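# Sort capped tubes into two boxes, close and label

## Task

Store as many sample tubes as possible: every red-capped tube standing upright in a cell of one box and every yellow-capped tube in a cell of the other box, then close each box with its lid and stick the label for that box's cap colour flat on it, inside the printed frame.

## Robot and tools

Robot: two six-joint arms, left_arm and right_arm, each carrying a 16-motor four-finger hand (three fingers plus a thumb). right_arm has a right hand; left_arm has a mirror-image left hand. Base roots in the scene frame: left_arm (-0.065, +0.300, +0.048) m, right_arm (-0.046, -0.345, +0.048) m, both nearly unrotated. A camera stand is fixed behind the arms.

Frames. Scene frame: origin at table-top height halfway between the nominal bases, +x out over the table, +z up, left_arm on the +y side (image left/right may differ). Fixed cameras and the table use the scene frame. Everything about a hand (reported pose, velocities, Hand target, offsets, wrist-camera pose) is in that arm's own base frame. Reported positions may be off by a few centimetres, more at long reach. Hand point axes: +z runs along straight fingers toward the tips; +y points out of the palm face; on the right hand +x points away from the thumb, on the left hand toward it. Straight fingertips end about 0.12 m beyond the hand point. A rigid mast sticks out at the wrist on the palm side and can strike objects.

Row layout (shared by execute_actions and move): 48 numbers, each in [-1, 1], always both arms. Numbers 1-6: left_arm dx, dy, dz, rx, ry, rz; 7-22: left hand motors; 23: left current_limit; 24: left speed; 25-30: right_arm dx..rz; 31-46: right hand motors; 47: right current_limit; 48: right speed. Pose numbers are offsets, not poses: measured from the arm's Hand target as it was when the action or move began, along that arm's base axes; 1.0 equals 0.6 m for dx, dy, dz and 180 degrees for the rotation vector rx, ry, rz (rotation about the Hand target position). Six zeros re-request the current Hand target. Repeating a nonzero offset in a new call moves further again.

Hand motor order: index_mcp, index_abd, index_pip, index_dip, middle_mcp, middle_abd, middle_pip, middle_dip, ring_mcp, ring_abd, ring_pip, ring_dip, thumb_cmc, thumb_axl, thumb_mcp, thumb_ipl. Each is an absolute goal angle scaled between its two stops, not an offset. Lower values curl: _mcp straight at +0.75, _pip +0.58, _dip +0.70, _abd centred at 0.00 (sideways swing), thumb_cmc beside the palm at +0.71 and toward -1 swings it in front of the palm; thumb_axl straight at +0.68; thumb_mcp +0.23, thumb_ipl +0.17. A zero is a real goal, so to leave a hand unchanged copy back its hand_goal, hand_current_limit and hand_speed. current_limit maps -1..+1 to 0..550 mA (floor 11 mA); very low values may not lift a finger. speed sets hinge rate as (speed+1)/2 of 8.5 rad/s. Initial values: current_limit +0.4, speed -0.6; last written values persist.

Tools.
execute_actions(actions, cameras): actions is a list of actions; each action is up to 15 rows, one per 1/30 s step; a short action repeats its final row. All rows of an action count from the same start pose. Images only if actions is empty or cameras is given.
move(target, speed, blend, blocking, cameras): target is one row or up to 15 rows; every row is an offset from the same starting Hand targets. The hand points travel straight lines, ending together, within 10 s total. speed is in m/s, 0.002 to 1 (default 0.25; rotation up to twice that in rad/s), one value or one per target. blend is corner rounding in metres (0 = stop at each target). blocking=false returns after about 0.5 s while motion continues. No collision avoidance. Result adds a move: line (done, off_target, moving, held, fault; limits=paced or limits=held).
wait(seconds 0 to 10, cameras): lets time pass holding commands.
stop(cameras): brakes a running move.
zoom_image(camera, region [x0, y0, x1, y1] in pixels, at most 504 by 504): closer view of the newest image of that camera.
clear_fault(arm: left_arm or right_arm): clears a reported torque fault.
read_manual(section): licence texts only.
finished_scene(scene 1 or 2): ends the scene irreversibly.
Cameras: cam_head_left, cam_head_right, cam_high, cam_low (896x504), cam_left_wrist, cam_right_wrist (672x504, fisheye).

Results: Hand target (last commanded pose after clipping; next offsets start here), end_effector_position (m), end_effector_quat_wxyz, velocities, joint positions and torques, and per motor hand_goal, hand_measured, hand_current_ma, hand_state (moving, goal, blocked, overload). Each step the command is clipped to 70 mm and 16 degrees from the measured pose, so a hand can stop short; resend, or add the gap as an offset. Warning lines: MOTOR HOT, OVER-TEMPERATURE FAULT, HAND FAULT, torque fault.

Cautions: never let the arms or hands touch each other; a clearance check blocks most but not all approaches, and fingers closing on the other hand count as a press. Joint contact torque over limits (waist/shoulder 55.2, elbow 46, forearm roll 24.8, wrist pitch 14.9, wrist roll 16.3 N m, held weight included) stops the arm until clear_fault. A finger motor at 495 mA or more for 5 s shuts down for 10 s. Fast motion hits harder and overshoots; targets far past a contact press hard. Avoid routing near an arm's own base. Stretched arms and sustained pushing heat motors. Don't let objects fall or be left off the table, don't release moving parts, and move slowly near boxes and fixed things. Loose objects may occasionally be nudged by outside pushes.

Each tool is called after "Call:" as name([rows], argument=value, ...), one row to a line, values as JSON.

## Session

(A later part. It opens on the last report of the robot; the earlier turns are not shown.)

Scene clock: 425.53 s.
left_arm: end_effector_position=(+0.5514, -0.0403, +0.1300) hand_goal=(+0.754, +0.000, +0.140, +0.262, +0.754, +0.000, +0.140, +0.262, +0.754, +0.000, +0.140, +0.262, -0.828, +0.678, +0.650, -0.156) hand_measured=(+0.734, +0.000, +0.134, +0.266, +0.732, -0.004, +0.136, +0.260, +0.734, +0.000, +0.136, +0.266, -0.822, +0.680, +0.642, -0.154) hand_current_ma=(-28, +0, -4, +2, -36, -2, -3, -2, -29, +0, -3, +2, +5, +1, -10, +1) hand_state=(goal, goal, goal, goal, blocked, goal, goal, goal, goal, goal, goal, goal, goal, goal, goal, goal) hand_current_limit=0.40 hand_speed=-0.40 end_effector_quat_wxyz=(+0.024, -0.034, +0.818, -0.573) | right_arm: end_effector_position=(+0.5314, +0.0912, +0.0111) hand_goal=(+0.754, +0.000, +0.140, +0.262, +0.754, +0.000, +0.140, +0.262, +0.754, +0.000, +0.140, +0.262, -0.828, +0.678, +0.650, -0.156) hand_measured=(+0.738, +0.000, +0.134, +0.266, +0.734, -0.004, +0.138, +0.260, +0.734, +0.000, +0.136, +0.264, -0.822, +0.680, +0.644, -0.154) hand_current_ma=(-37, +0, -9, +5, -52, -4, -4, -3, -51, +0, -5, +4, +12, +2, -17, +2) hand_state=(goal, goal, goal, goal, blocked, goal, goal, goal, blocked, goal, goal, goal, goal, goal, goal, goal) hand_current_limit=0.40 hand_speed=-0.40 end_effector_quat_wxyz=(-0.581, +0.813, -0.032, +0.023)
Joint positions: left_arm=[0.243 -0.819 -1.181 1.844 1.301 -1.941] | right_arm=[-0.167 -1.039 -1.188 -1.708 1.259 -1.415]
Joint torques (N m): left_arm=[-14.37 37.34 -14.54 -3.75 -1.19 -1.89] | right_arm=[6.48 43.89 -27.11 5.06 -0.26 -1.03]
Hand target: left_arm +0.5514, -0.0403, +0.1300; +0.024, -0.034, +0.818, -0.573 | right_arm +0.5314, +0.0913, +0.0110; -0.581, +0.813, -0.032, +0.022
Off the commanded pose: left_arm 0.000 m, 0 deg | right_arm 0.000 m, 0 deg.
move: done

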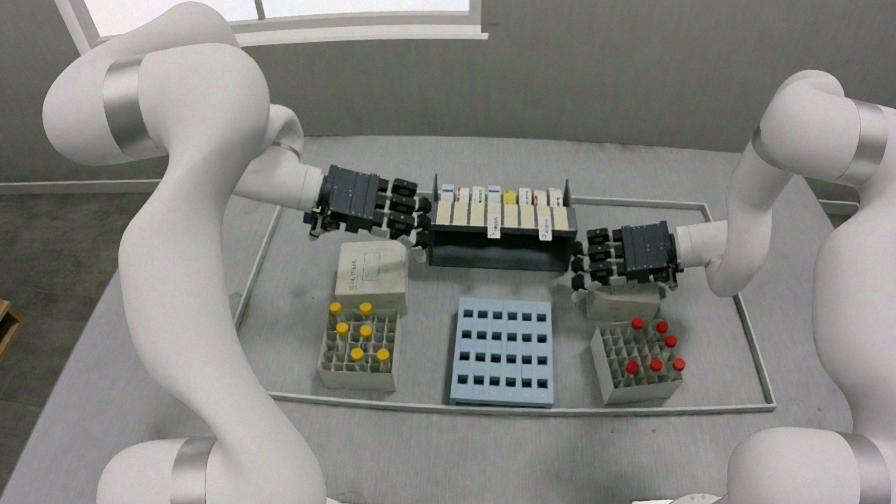

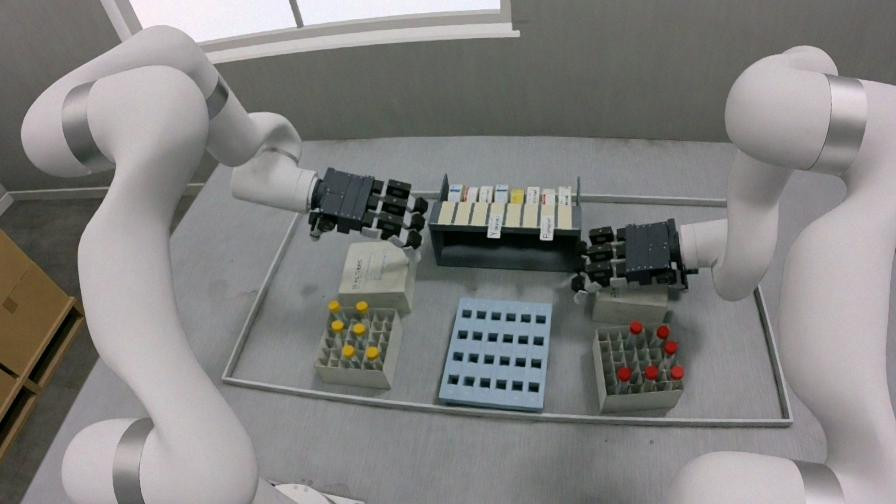

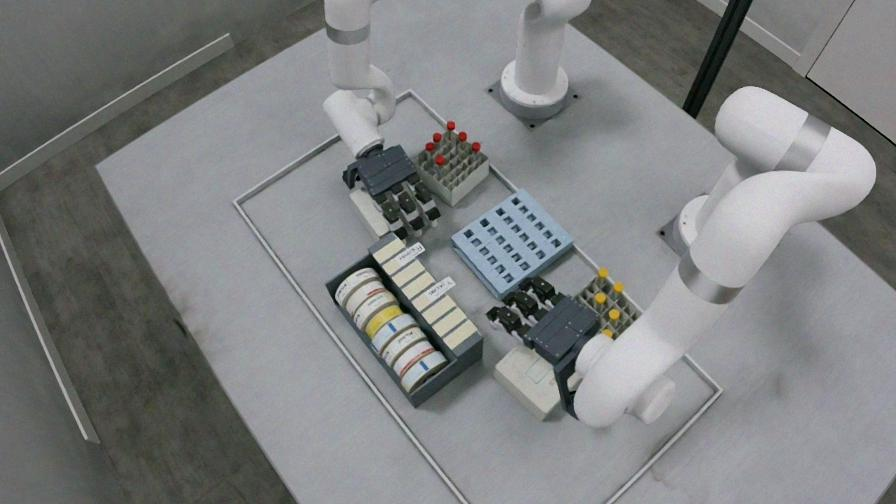

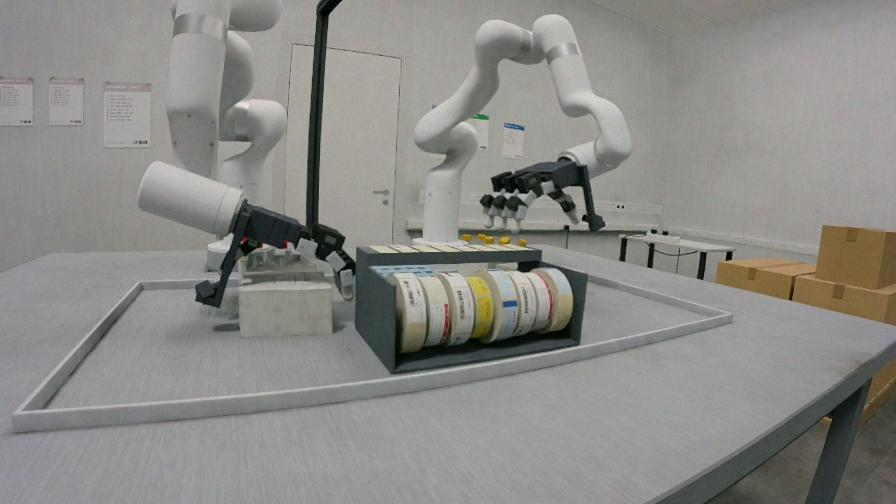

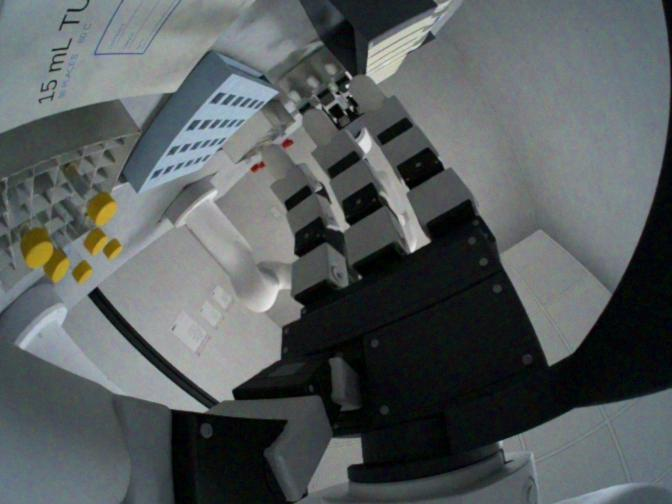

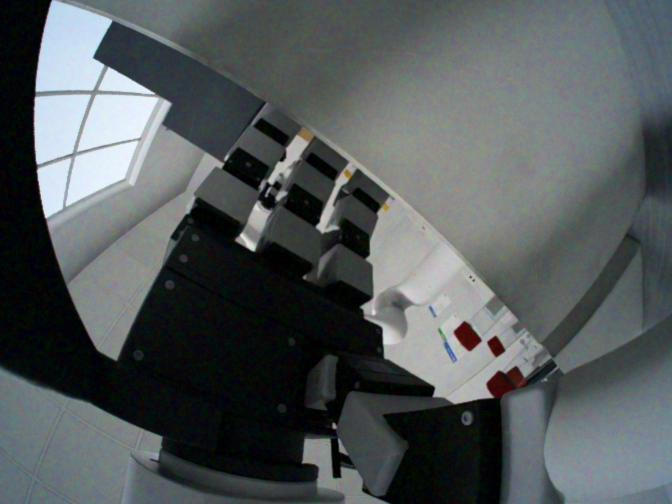

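Call:
move(target=[0,0,-0.1983,0,0,0, 0.753,0,0.139,0.261,0.753,0,0.139,0.261,0.753,0,0.139,0.261,-0.829,0.677,0.65,-0.157,0.4,-0.4, 0,0,0,0,0,0, 0.685,0,-0.08,0.029,0.685,0,-0.08,0.029,0.685,0,-0.08,0.029,-0.829,0.677,0.393,-0.514,0.4,-0.7], speed=0.12, cameras=["cam_head_left","cam_left_wrist","cam_right_wrist"])

Scene clock: 441.57 s.
left_arm: end_effector_position=(+0.5514, -0.0403, +0.0110) hand_goal=(+0.754, +0.000, +0.140, +0.262, +0.754, +0.000, +0.140, +0.262, +0.754, +0.000, +0.140, +0.262, -0.828, +0.678, +0.650, -0.156) hand_measured=(+0.734, +0.000, +0.134, +0.266, +0.732, -0.004, +0.136, +0.260, +0.736, +0.000, +0.136, +0.266, -0.822, +0.680, +0.642, -0.154) hand_current_ma=(-28, +0, -4, +2, -35, -2, -3, -2, -28, +0, -3, +2, +5, +1, -10, +1) hand_state=(goal, goal, goal, goal, blocked, goal, goal, goal, goal, goal, goal, goal, goal, goal, goal, goal) hand_current_limit=0.40 hand_speed=-0.40 end_effector_quat_wxyz=(+0.024, -0.034, +0.818, -0.573) | right_arm: end_effector_position=(+0.5314, +0.0913, +0.0110) hand_goal=(+0.686, +0.000, -0.080, +0.030, +0.686, +0.000, -0.080, +0.030, +0.686, +0.000, -0.080, +0.030, -0.828, +0.678, +0.394, -0.514) hand_measured=(+0.714, +0.000, -0.036, +0.072, +0.712, -0.004, -0.034, +0.068, +0.712, +0.000, -0.034, +0.066, -0.818, +0.674, +0.520, -0.328) hand_current_ma=(+74, +0, +128, +120, +71, -4, +133, +107, +68, +0, +132, +101, +20, -10, +385, +385) hand_state=(blocked, goal, blocked, blocked, blocked, goal, blocked, blocked, blocked, goal, blocked, blocked, goal, goal, blocked, blocked) hand_current_limit=0.40 hand_speed=-0.70 end_effector_quat_wxyz=(-0.581, +0.813, -0.032, +0.022)
Joint positions: left_arm=[0.243 -1.067 -1.275 1.8 1.262 -1.785] | right_arm=[-0.166 -1.039 -1.188 -1.708 1.259 -1.414]
Joint torques (N m): left_arm=[5.75 40.81 -13.08 -3.22 -1.19 1.83] | right_arm=[7.68 48.97 -26.25 3.93 2.23 1.05]
Hand target: left_arm +0.5514, -0.0403, +0.0110; +0.024, -0.034, +0.818, -0.573 | right_arm +0.5314, +0.0913, +0.0110; -0.581, +0.813, -0.032, +0.022
Off the commanded pose: left_arm 0.000 m, 0 deg | right_arm 0.000 m, 0 deg.
move: done
Images, in order (width x height): cam_head_left 896x504, cam_left_wrist 672x504, cam_right_wrist 672x504.

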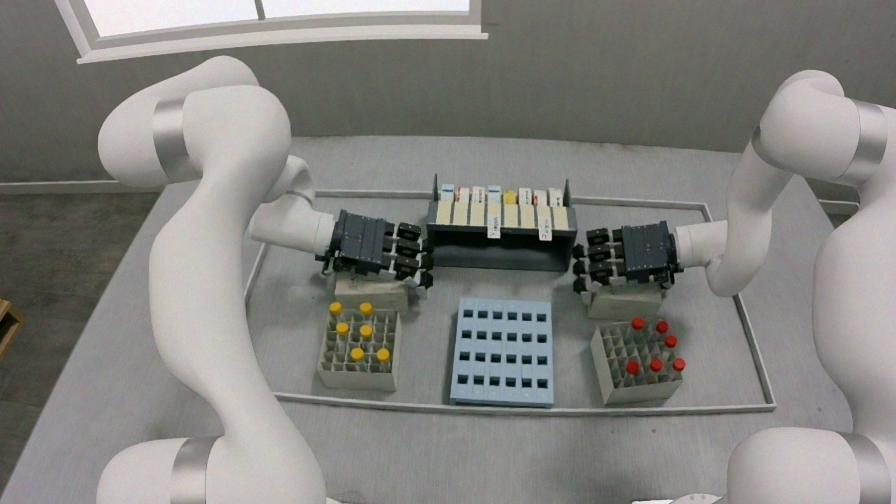

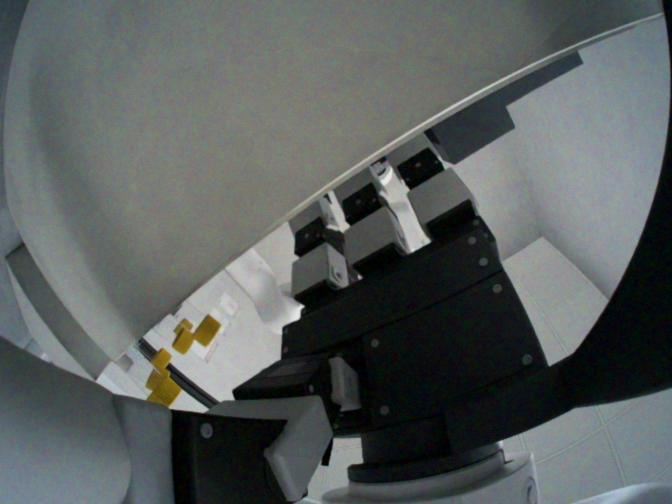

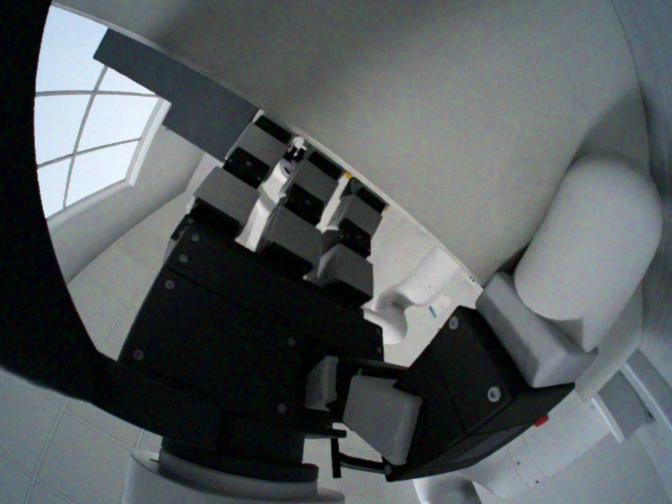

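Call:
move([
  [0,0,0,0,0,0, 0.685,0,-0.08,0.029,0.685,0,-0.08,0.029,0.685,0,-0.08,0.029,-0.829,0.677,0.393,-0.514,0.4,-0.7, 0,0,0.02,0,0,0, 0.685,0,-0.08,0.029,0.685,0,-0.08,0.029,0.685,0,-0.08,0.029,-0.829,0.677,0.393,-0.514,0.4,-0.7],
  [0,0,0.0,0,0,0, 0.685,0,-0.08,0.029,0.685,0,-0.08,0.029,0.685,0,-0.08,0.029,-0.829,0.677,0.393,-0.514,0.4,-0.7, -0.02,0,0.2,0,0,0, 0.685,0,-0.08,0.029,0.685,0,-0.08,0.029,0.685,0,-0.08,0.029,-0.829,0.677,0.393,-0.514,0.4,-0.7],
], speed=[0.08,0.12], blend=[0.01,0], cameras=["cam_head_left","cam_left_wrist","cam_right_wrist"])

Scene clock: 445.33 s.
left_arm: end_effector_position=(+0.5514, -0.0403, +0.0110) hand_goal=(+0.686, +0.000, -0.080, +0.030, +0.686, +0.000, -0.080, +0.030, +0.686, +0.000, -0.080, +0.030, -0.828, +0.678, +0.394, -0.514) hand_measured=(+0.726, +0.002, -0.024, +0.078, +0.716, -0.004, -0.032, +0.068, +0.710, +0.000, -0.046, +0.064, -0.824, +0.670, +0.528, -0.344) hand_current_ma=(+81, +1, +119, +96, +54, -2, +97, +71, +38, +0, +58, +57, +2, -10, +385, +385) hand_state=(blocked, goal, blocked, blocked, blocked, goal, blocked, blocked, blocked, goal, blocked, blocked, goal, goal, blocked, blocked) hand_current_limit=0.40 hand_speed=-0.70 end_effector_quat_wxyz=(+0.024, -0.034, +0.818, -0.573) | right_arm: end_effector_position=(+0.5194, +0.0913, +0.1310) hand_goal=(+0.686, +0.000, -0.080, +0.030, +0.686, +0.000, -0.080, +0.030, +0.686, +0.000, -0.080, +0.030, -0.828, +0.678, +0.394, -0.514) hand_measured=(+0.714, +0.000, -0.036, +0.072, +0.712, -0.004, -0.034, +0.068, +0.712, +0.000, -0.034, +0.066, -0.818, +0.674, +0.520, -0.328) hand_current_ma=(+76, +0, +128, +120, +73, -4, +133, +107, +69, +0, +132, +101, +21, -10, +385, +385) hand_state=(blocked, goal, blocked, blocked, blocked, goal, blocked, blocked, blocked, goal, blocked, blocked, goal, goal, blocked, blocked) hand_current_limit=0.40 hand_speed=-0.70 end_effector_quat_wxyz=(-0.581, +0.813, -0.032, +0.022)
Joint positions: left_arm=[0.243 -1.068 -1.275 1.8 1.262 -1.785] | right_arm=[-0.17 -0.76 -1.054 -1.756 1.283 -1.264]
Joint torques (N m): left_arm=[5.69 45.97 -12.51 -3.19 0.87 1.54] | right_arm=[-10.13 69.45 -11.31 -4.18 2.72 1.15]
Hand target: left_arm +0.5514, -0.0403, +0.0110; +0.024, -0.034, +0.818, -0.573 | right_arm +0.5194, +0.0913, +0.1310; -0.581, +0.813, -0.032, +0.022
Off the commanded pose: left_arm 0.000 m, 0 deg | right_arm 0.000 m, 0 deg.
move: done; blend cut to 0 m at target 1
Images, in order (width x height): cam_head_left 896x504, cam_left_wrist 672x504, cam_right_wrist 672x504.

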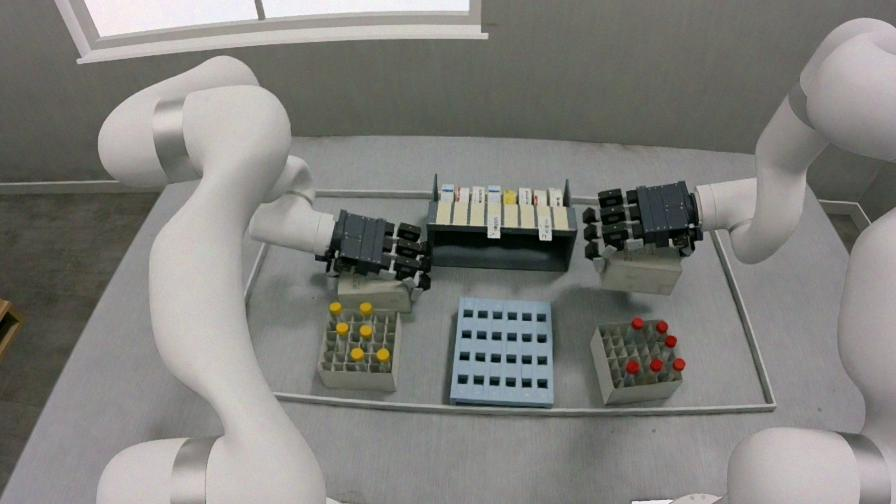

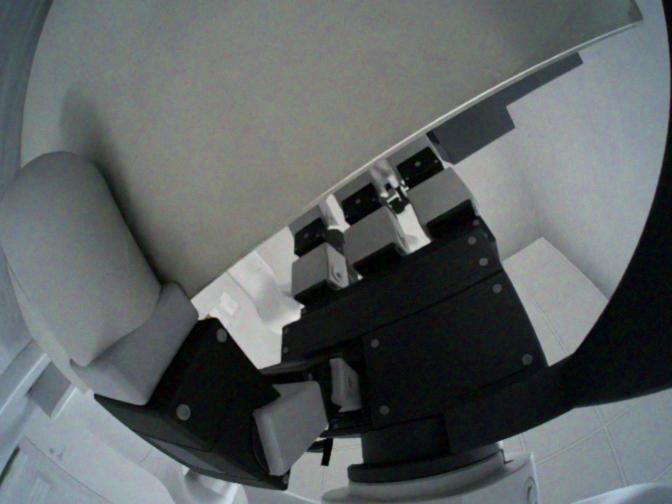

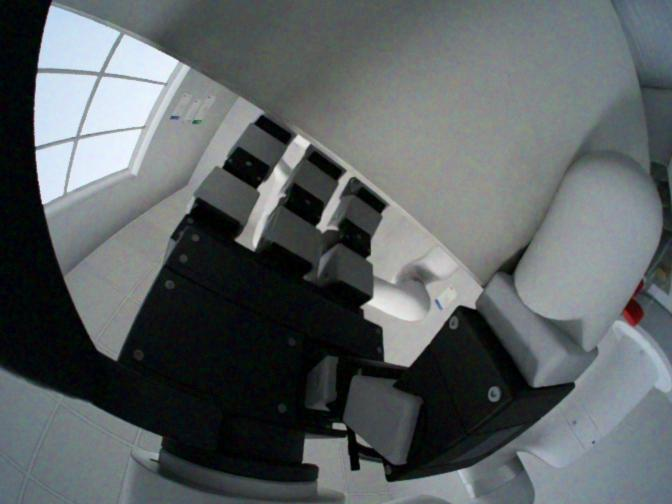

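Call:
zoom_image(camera="cam_head_left", region=[560, 170, 720, 310])

Call:
zoom_image(camera="cam_head_left", region=[310, 190, 470, 330])

Scaled by 3.150 from the camera's 896x504 image, which has a finer 1280x720 frame.

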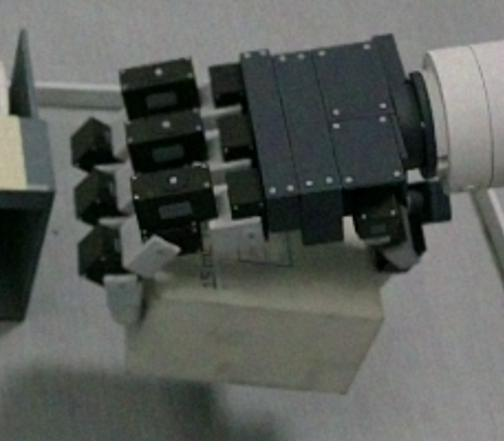

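Scaled by 3.150 from the camera's 896x504 image, which has a finer 1280x720 frame.

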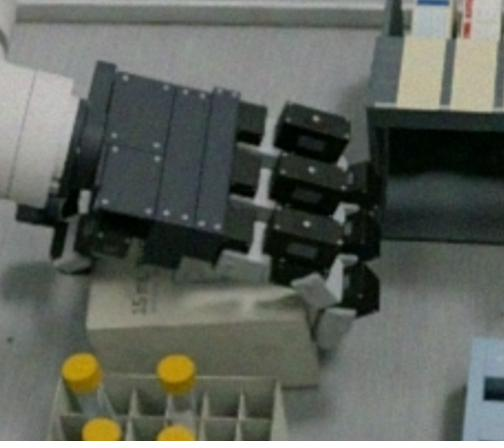

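Call:
move([
  [0,0,0.24,0,0,0, 0.685,0,-0.08,0.029,0.685,0,-0.08,0.029,0.685,0,-0.08,0.029,-0.829,0.677,0.393,-0.514,0.4,-0.7, 0,0,0.04,0,0,0, 0.685,0,-0.08,0.029,0.685,0,-0.08,0.029,0.685,0,-0.08,0.029,-0.829,0.677,0.393,-0.514,0.4,-0.7],
  [-0.3052,0.0123,0.24,0,0,-0.0172, 0.685,0,-0.08,0.029,0.685,0,-0.08,0.029,0.685,0,-0.08,0.029,-0.829,0.677,0.393,-0.514,0.4,-0.7, -0.2905,-0.0188,0.04,0,0,0.055, 0.685,0,-0.08,0.029,0.685,0,-0.08,0.029,0.685,0,-0.08,0.029,-0.829,0.677,0.393,-0.514,0.4,-0.7],
], speed=[0.15,0.15], blend=[0.02,0], cameras=["all"])

Scene clock: 456.03 s.
left_arm: end_effector_position=(+0.3683, -0.0329, +0.1550) hand_goal=(+0.686, +0.000, -0.080, +0.030, +0.686, +0.000, -0.080, +0.030, +0.686, +0.000, -0.080, +0.030, -0.828, +0.678, +0.394, -0.514) hand_measured=(+0.726, +0.002, -0.024, +0.078, +0.716, -0.004, -0.032, +0.068, +0.710, +0.000, -0.046, +0.064, -0.824, +0.670, +0.528, -0.344) hand_current_ma=(+82, +1, +119, +96, +55, -2, +97, +71, +38, +0, +58, +57, +3, -10, +385, +385) hand_state=(blocked, goal, blocked, blocked, blocked, goal, blocked, blocked, blocked, goal, blocked, blocked, goal, goal, blocked, blocked) hand_current_limit=0.40 hand_speed=-0.70 end_effector_quat_wxyz=(+0.009, -0.012, +0.819, -0.574) | right_arm: end_effector_position=(+0.3451, +0.0800, +0.1550) hand_goal=(+0.686, +0.000, -0.080, +0.030, +0.686, +0.000, -0.080, +0.030, +0.686, +0.000, -0.080, +0.030, -0.828, +0.678, +0.394, -0.514) hand_measured=(+0.714, +0.000, -0.036, +0.072, +0.712, -0.004, -0.034, +0.068, +0.712, +0.000, -0.034, +0.066, -0.818, +0.674, +0.520, -0.328) hand_current_ma=(+76, +0, +128, +120, +73, -4, +133, +107, +69, +0, +132, +101, +22, -10, +385, +385) hand_state=(blocked, goal, blocked, blocked, blocked, goal, blocked, blocked, blocked, goal, blocked, blocked, goal, goal, blocked, blocked) hand_current_limit=0.40 hand_speed=-0.70 end_effector_quat_wxyz=(-0.581, +0.812, +0.038, -0.028)
Joint positions: left_arm=[0.361 -0.512 -0.685 1.955 1.283 -1.74] | right_arm=[-0.249 -0.5 -0.645 -1.957 1.294 -1.428]
Joint torques (N m): left_arm=[17.64 44.49 -5.36 3.48 -1.1 1.88] | right_arm=[-9.67 54.76 -6.73 -4.36 -0.35 -1.07]
Hand target: left_arm +0.3683, -0.0329, +0.1550; +0.009, -0.012, +0.819, -0.574 | right_arm +0.3451, +0.0800, +0.1550; -0.581, +0.812, +0.038, -0.028
Off the commanded pose: left_arm 0.000 m, 0 deg | right_arm 0.000 m, 0 deg.
move: done

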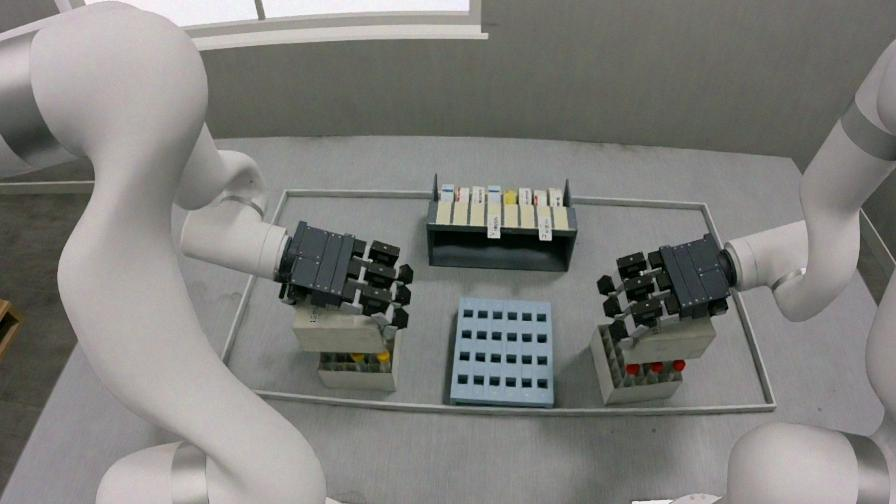

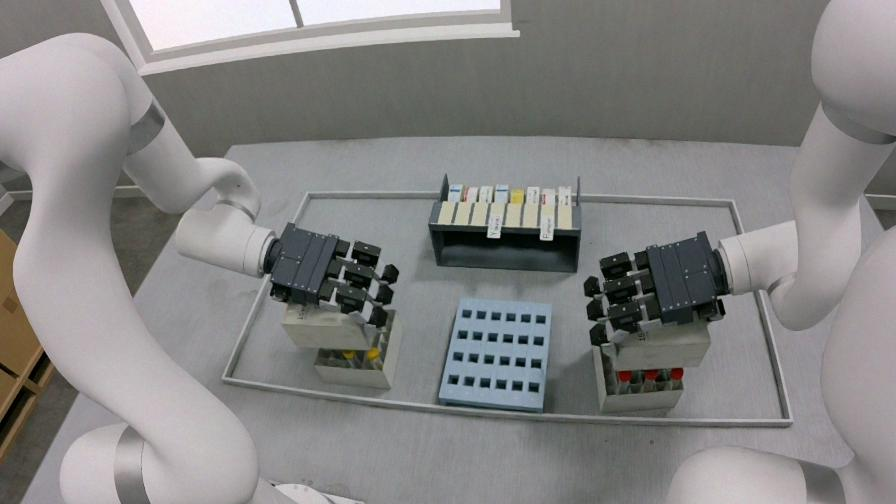

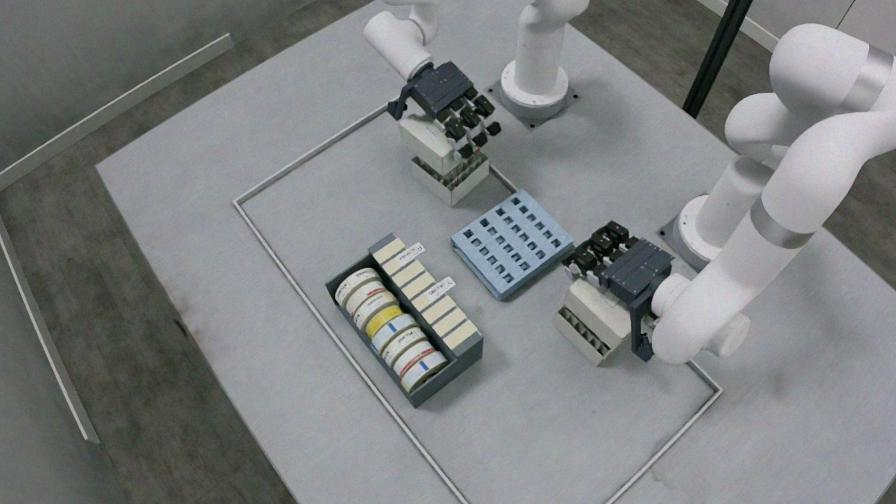

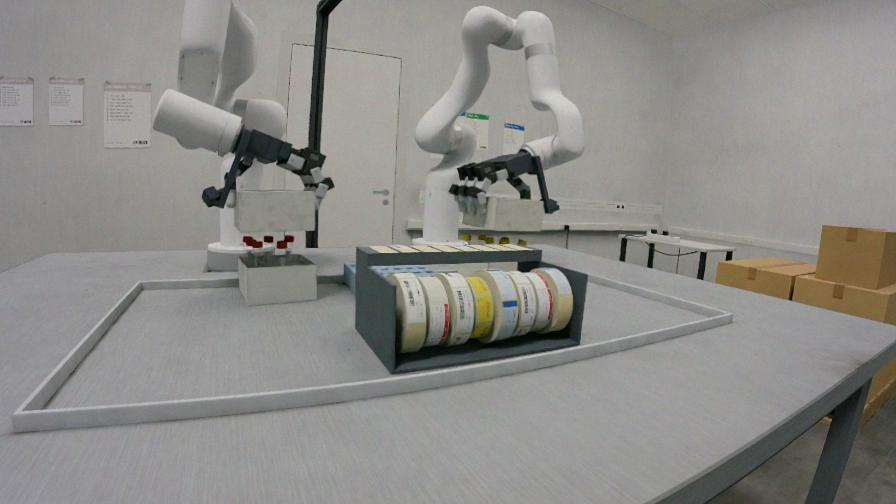

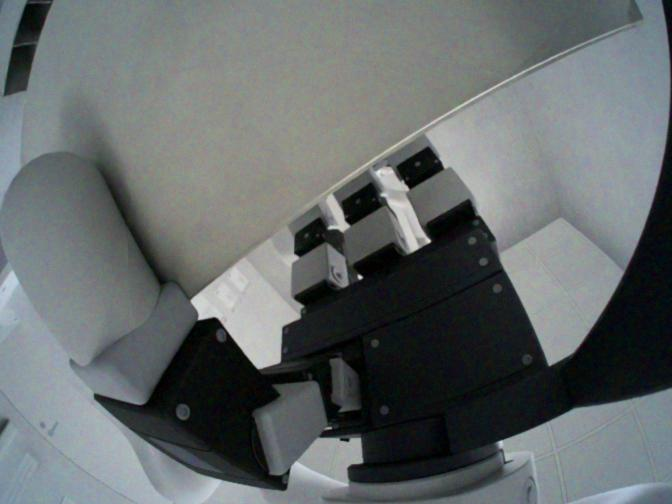

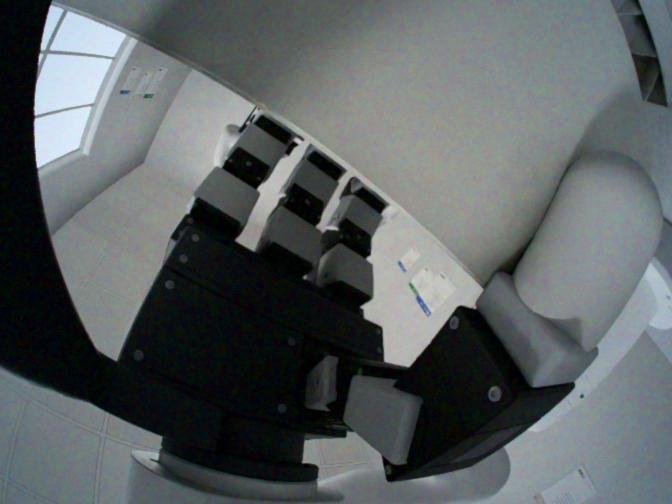

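Call:
zoom_image(camera="cam_head_left", region=[570, 280, 730, 420])

Call:
zoom_image(camera="cam_head_left", region=[280, 270, 440, 410])

Call:
zoom_image(camera="cam_low", region=[180, 150, 360, 310])

Call:
zoom_image(camera="cam_high", region=[370, 60, 520, 220])

Call:
zoom_image(camera="cam_high", region=[530, 220, 680, 380])

Scaled by 3.150 from the camera's 896x504 image, which has a finer 1280x720 frame.

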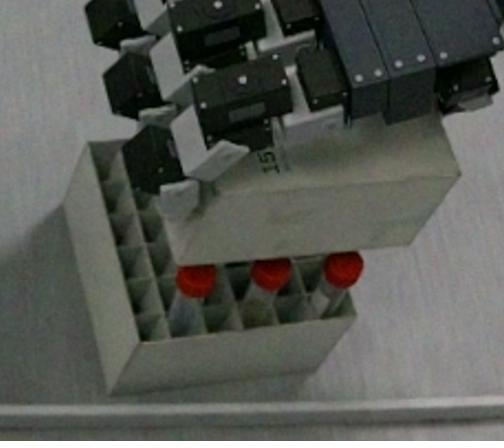

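Scaled by 3.150 from the camera's 896x504 image, which has a finer 1280x720 frame.

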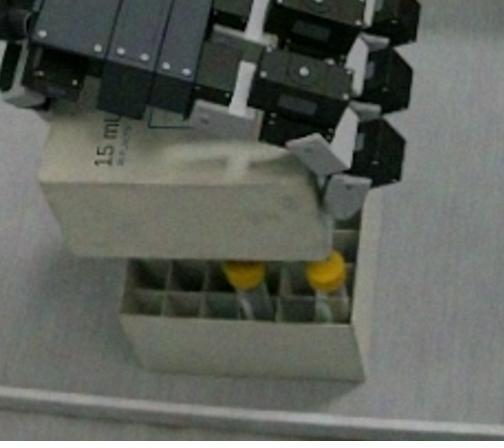

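Scaled by 2.800 from the camera's 896x504 image, which has a finer 1280x720 frame.

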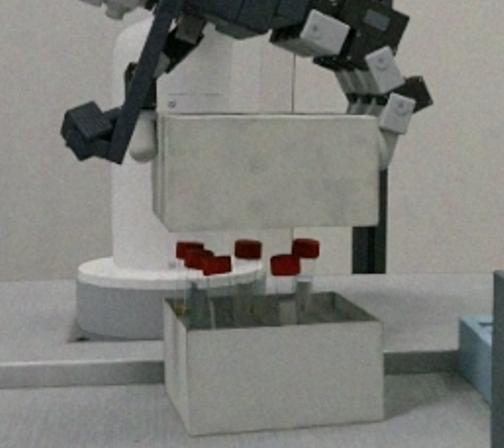

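Scaled by 3.150 from the camera's 896x504 image, which has a finer 1280x720 frame.

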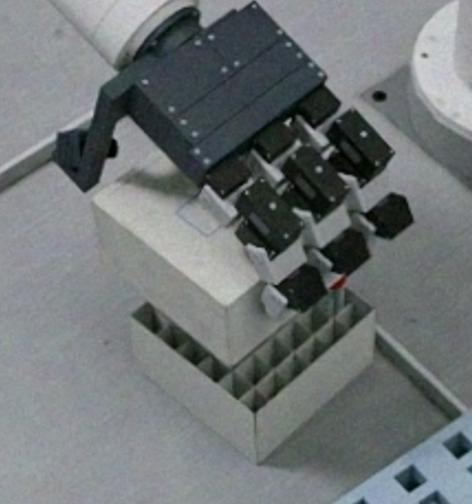

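Scaled by 3.150 from the camera's 896x504 image, which has a finer 1280x720 frame.

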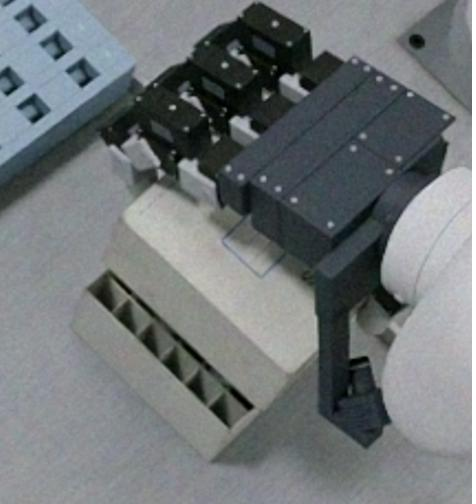

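Call:
zoom_image(camera="cam_high", region=[545, 280, 635, 370])

Call:
zoom_image(camera="cam_high", region=[395, 110, 495, 210])

Call:
zoom_image(camera="cam_head_left", region=[285, 310, 405, 400])

Call:
zoom_image(camera="cam_head_left", region=[585, 310, 725, 410])

Call:
zoom_image(camera="cam_low", region=[430, 160, 590, 260])

Scaled by 5.600 from the camera's 896x504 image, which has a finer 1280x720 frame.

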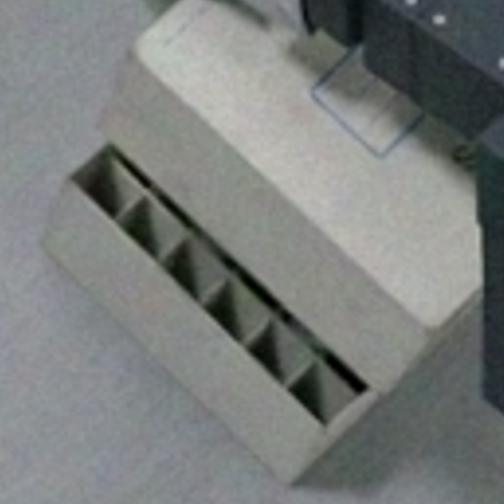

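Scaled by 5.040 from the camera's 896x504 image, which has a finer 1280x720 frame.

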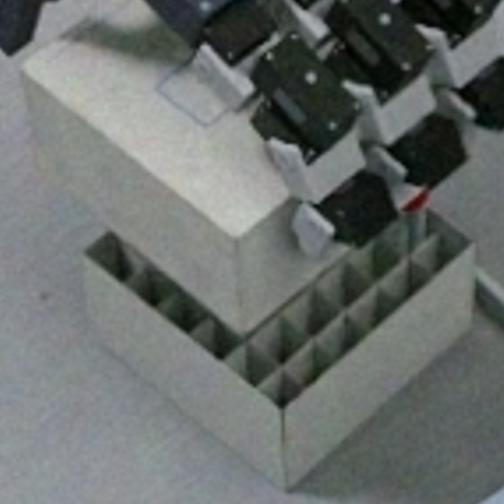

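Scaled by 4.200 from the camera's 896x504 image, which has a finer 1280x720 frame.

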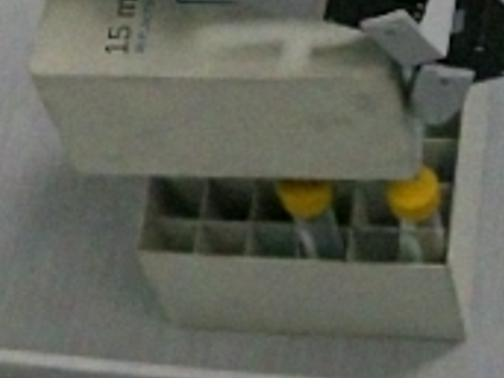

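Scaled by 3.600 from the camera's 896x504 image, which has a finer 1280x720 frame.

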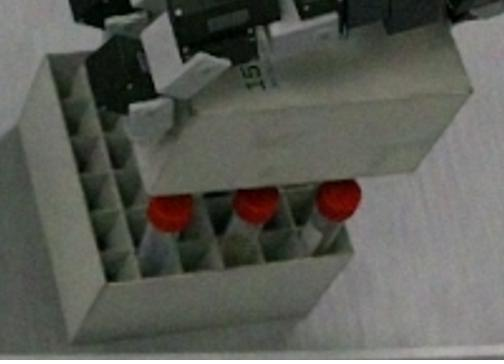

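Scaled by 3.150 from the camera's 896x504 image, which has a finer 1280x720 frame.

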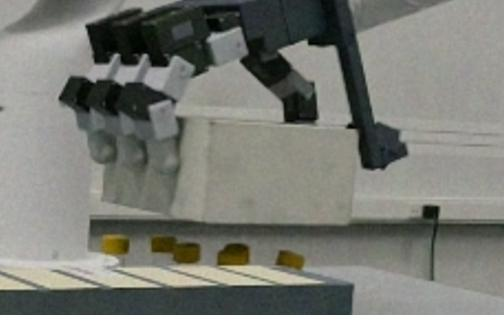

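Call:
move(target=[-0.01,-0.0183,-0.0267,0,0,-0.01, 0.685,0,-0.08,0.029,0.685,0,-0.08,0.029,0.685,0,-0.08,0.029,-0.829,0.677,0.393,-0.514,0.4,-0.7, -0.03,0.0133,-0.0267,0,0,0.0106, 0.685,0,-0.08,0.029,0.685,0,-0.08,0.029,0.685,0,-0.08,0.029,-0.829,0.677,0.393,-0.514,0.4,-0.7], speed=0.08, cameras=["cam_head_left","cam_head_right","cam_high","cam_low"])

Call:
zoom_image(camera="cam_high", region=[545, 280, 635, 370])

Call:
zoom_image(camera="cam_high", region=[395, 110, 495, 210])

Call:
zoom_image(camera="cam_head_left", region=[285, 310, 405, 400])

Call:
zoom_image(camera="cam_head_left", region=[585, 310, 725, 410])

Call:
zoom_image(camera="cam_low", region=[220, 190, 340, 310])

Scene clock: 480.23 s.
left_arm: end_effector_position=(+0.3623, -0.0439, +0.1390) hand_goal=(+0.686, +0.000, -0.080, +0.030, +0.686, +0.000, -0.080, +0.030, +0.686, +0.000, -0.080, +0.030, -0.828, +0.678, +0.394, -0.514) hand_measured=(+0.726, +0.002, -0.024, +0.078, +0.716, -0.004, -0.032, +0.068, +0.710, +0.000, -0.046, +0.064, -0.824, +0.670, +0.528, -0.344) hand_current_ma=(+82, +1, +119, +96, +55, -2, +97, +71, +38, +0, +58, +57, +3, -10, +385, +385) hand_state=(blocked, goal, blocked, blocked, blocked, goal, blocked, blocked, blocked, goal, blocked, blocked, goal, goal, blocked, blocked) hand_current_limit=0.40 hand_speed=-0.70 end_effector_quat_wxyz=(+0.000, +0.001, +0.819, -0.574) | right_arm: end_effector_position=(+0.3271, +0.0880, +0.1390) hand_goal=(+0.686, +0.000, -0.080, +0.030, +0.686, +0.000, -0.080, +0.030, +0.686, +0.000, -0.080, +0.030, -0.828, +0.678, +0.394, -0.514) hand_measured=(+0.714, +0.000, -0.036, +0.072, +0.712, -0.004, -0.034, +0.068, +0.712, +0.000, -0.034, +0.066, -0.818, +0.674, +0.520, -0.328) hand_current_ma=(+77, +0, +128, +120, +73, -4, +133, +107, +69, +0, +132, +101, +22, -10, +385, +385) hand_state=(blocked, goal, blocked, blocked, blocked, goal, blocked, blocked, blocked, goal, blocked, blocked, goal, goal, blocked, blocked) hand_current_limit=0.40 hand_speed=-0.70 end_effector_quat_wxyz=(-0.581, +0.812, +0.052, -0.037)
Joint positions: left_arm=[0.334 -0.549 -0.68 1.948 1.268 -1.7] | right_arm=[-0.233 -0.525 -0.615 -1.959 1.275 -1.482]
Joint torques (N m): left_arm=[-14.81 23.32 -4.11 -3.48 -1.04 1.92] | right_arm=[7.84 23.1 -5.39 1.15 -0.42 -1.07]
Hand target: left_arm +0.3623, -0.0439, +0.1390; +0.000, +0.001, +0.819, -0.574 | right_arm +0.3271, +0.0880, +0.1390; -0.581, +0.812, +0.052, -0.037
Off the commanded pose: left_arm 0.000 m, 0 deg | right_arm 0.000 m, 0 deg.
move: done
Images, in order (width x height): cam_head_left 896x504, cam_head_right 896x504, cam_high 896x504, cam_low 896x504.

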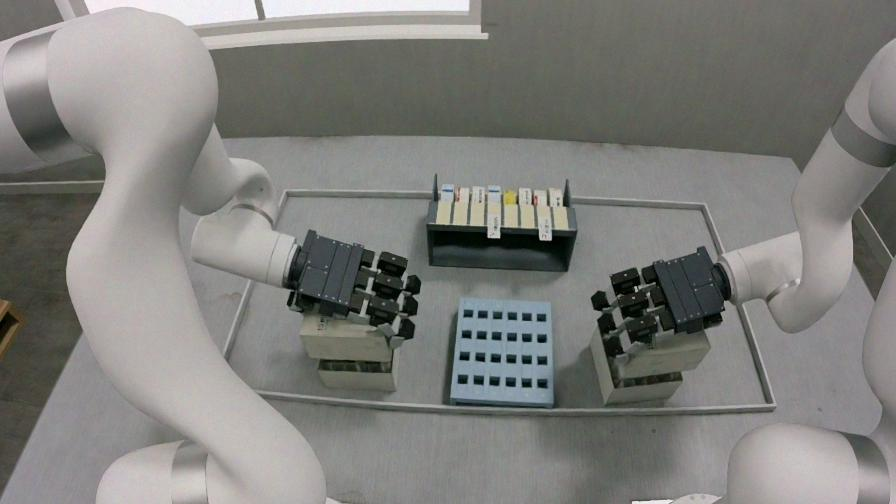

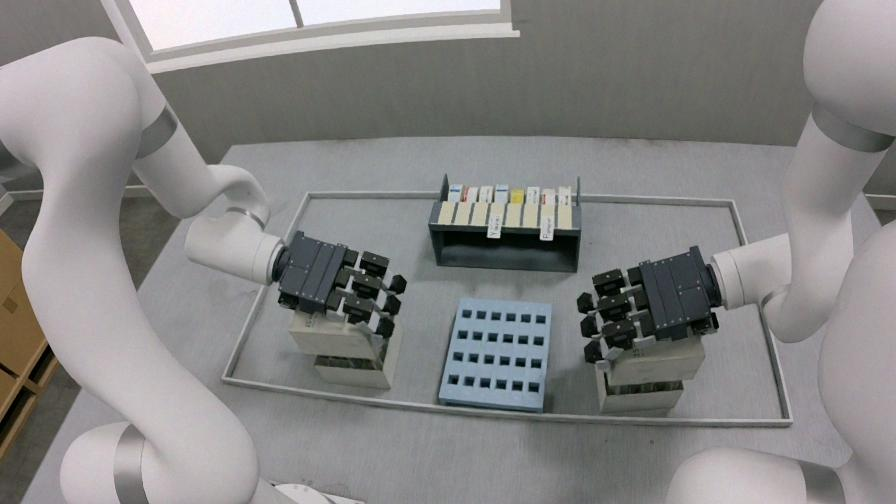

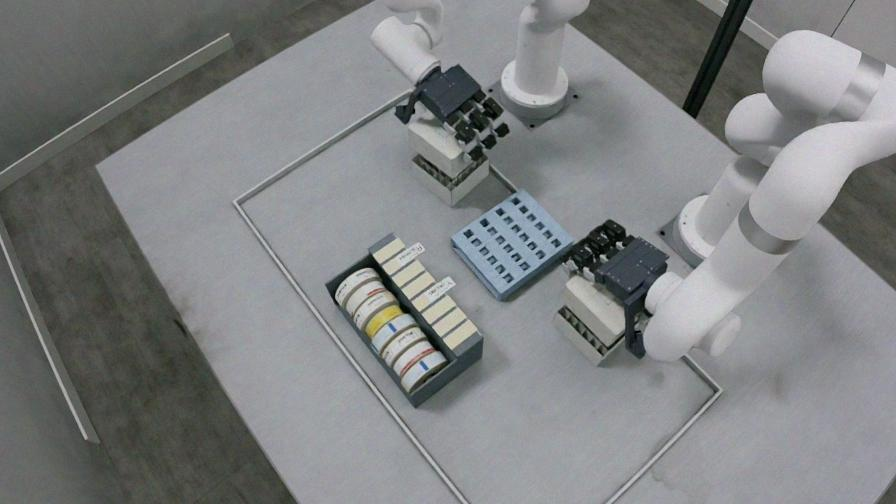

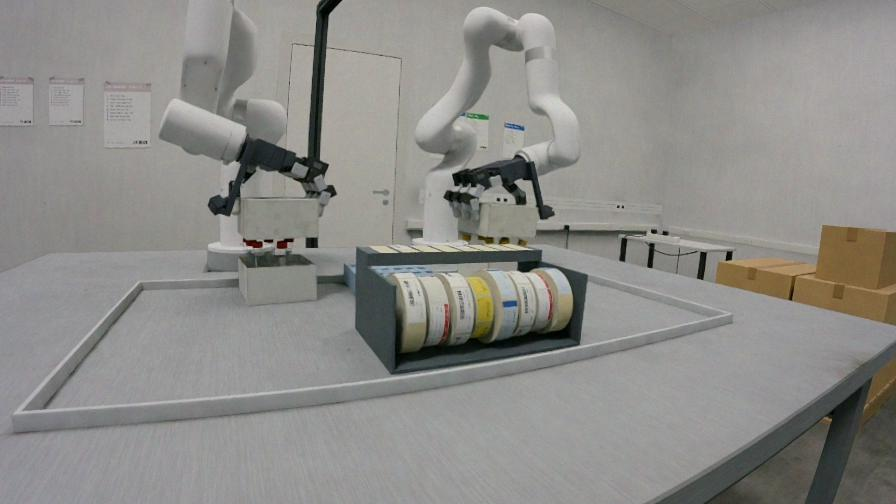

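Scaled by 5.600 from the camera's 896x504 image, which has a finer 1280x720 frame.

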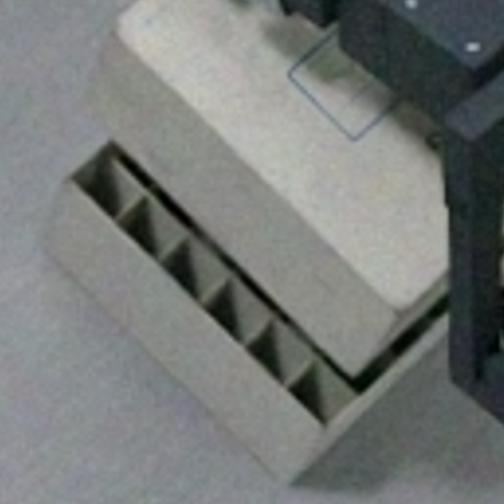

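Scaled by 5.040 from the camera's 896x504 image, which has a finer 1280x720 frame.

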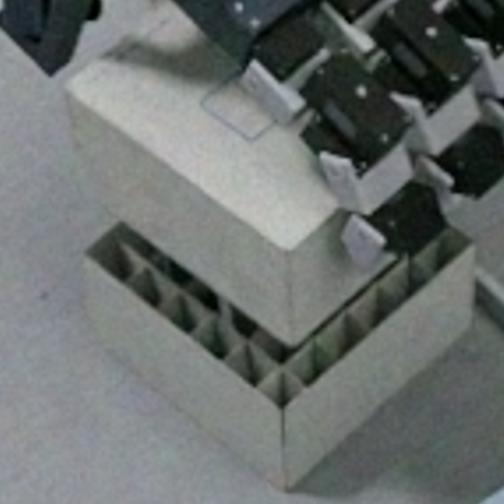

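Scaled by 4.200 from the camera's 896x504 image, which has a finer 1280x720 frame.

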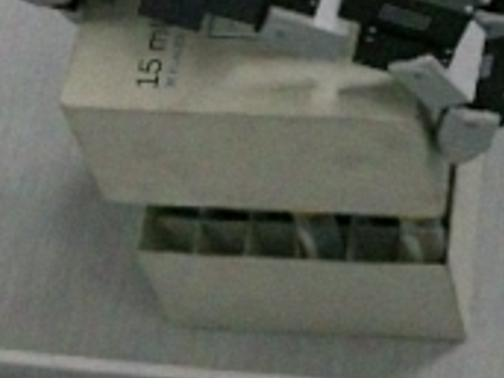

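Scaled by 3.600 from the camera's 896x504 image, which has a finer 1280x720 frame.

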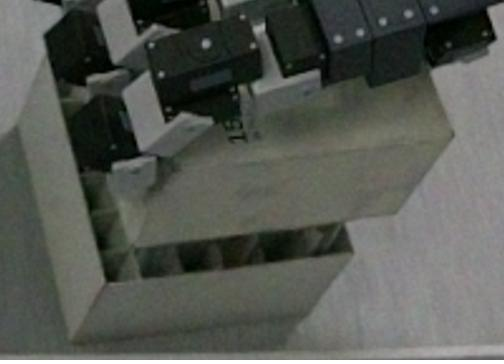

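Scaled by 4.200 from the camera's 896x504 image, which has a finer 1280x720 frame.

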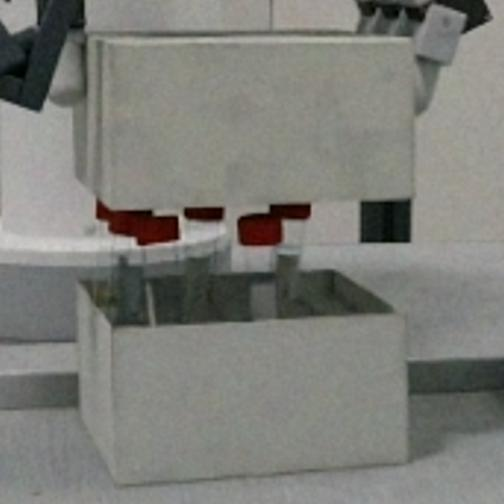

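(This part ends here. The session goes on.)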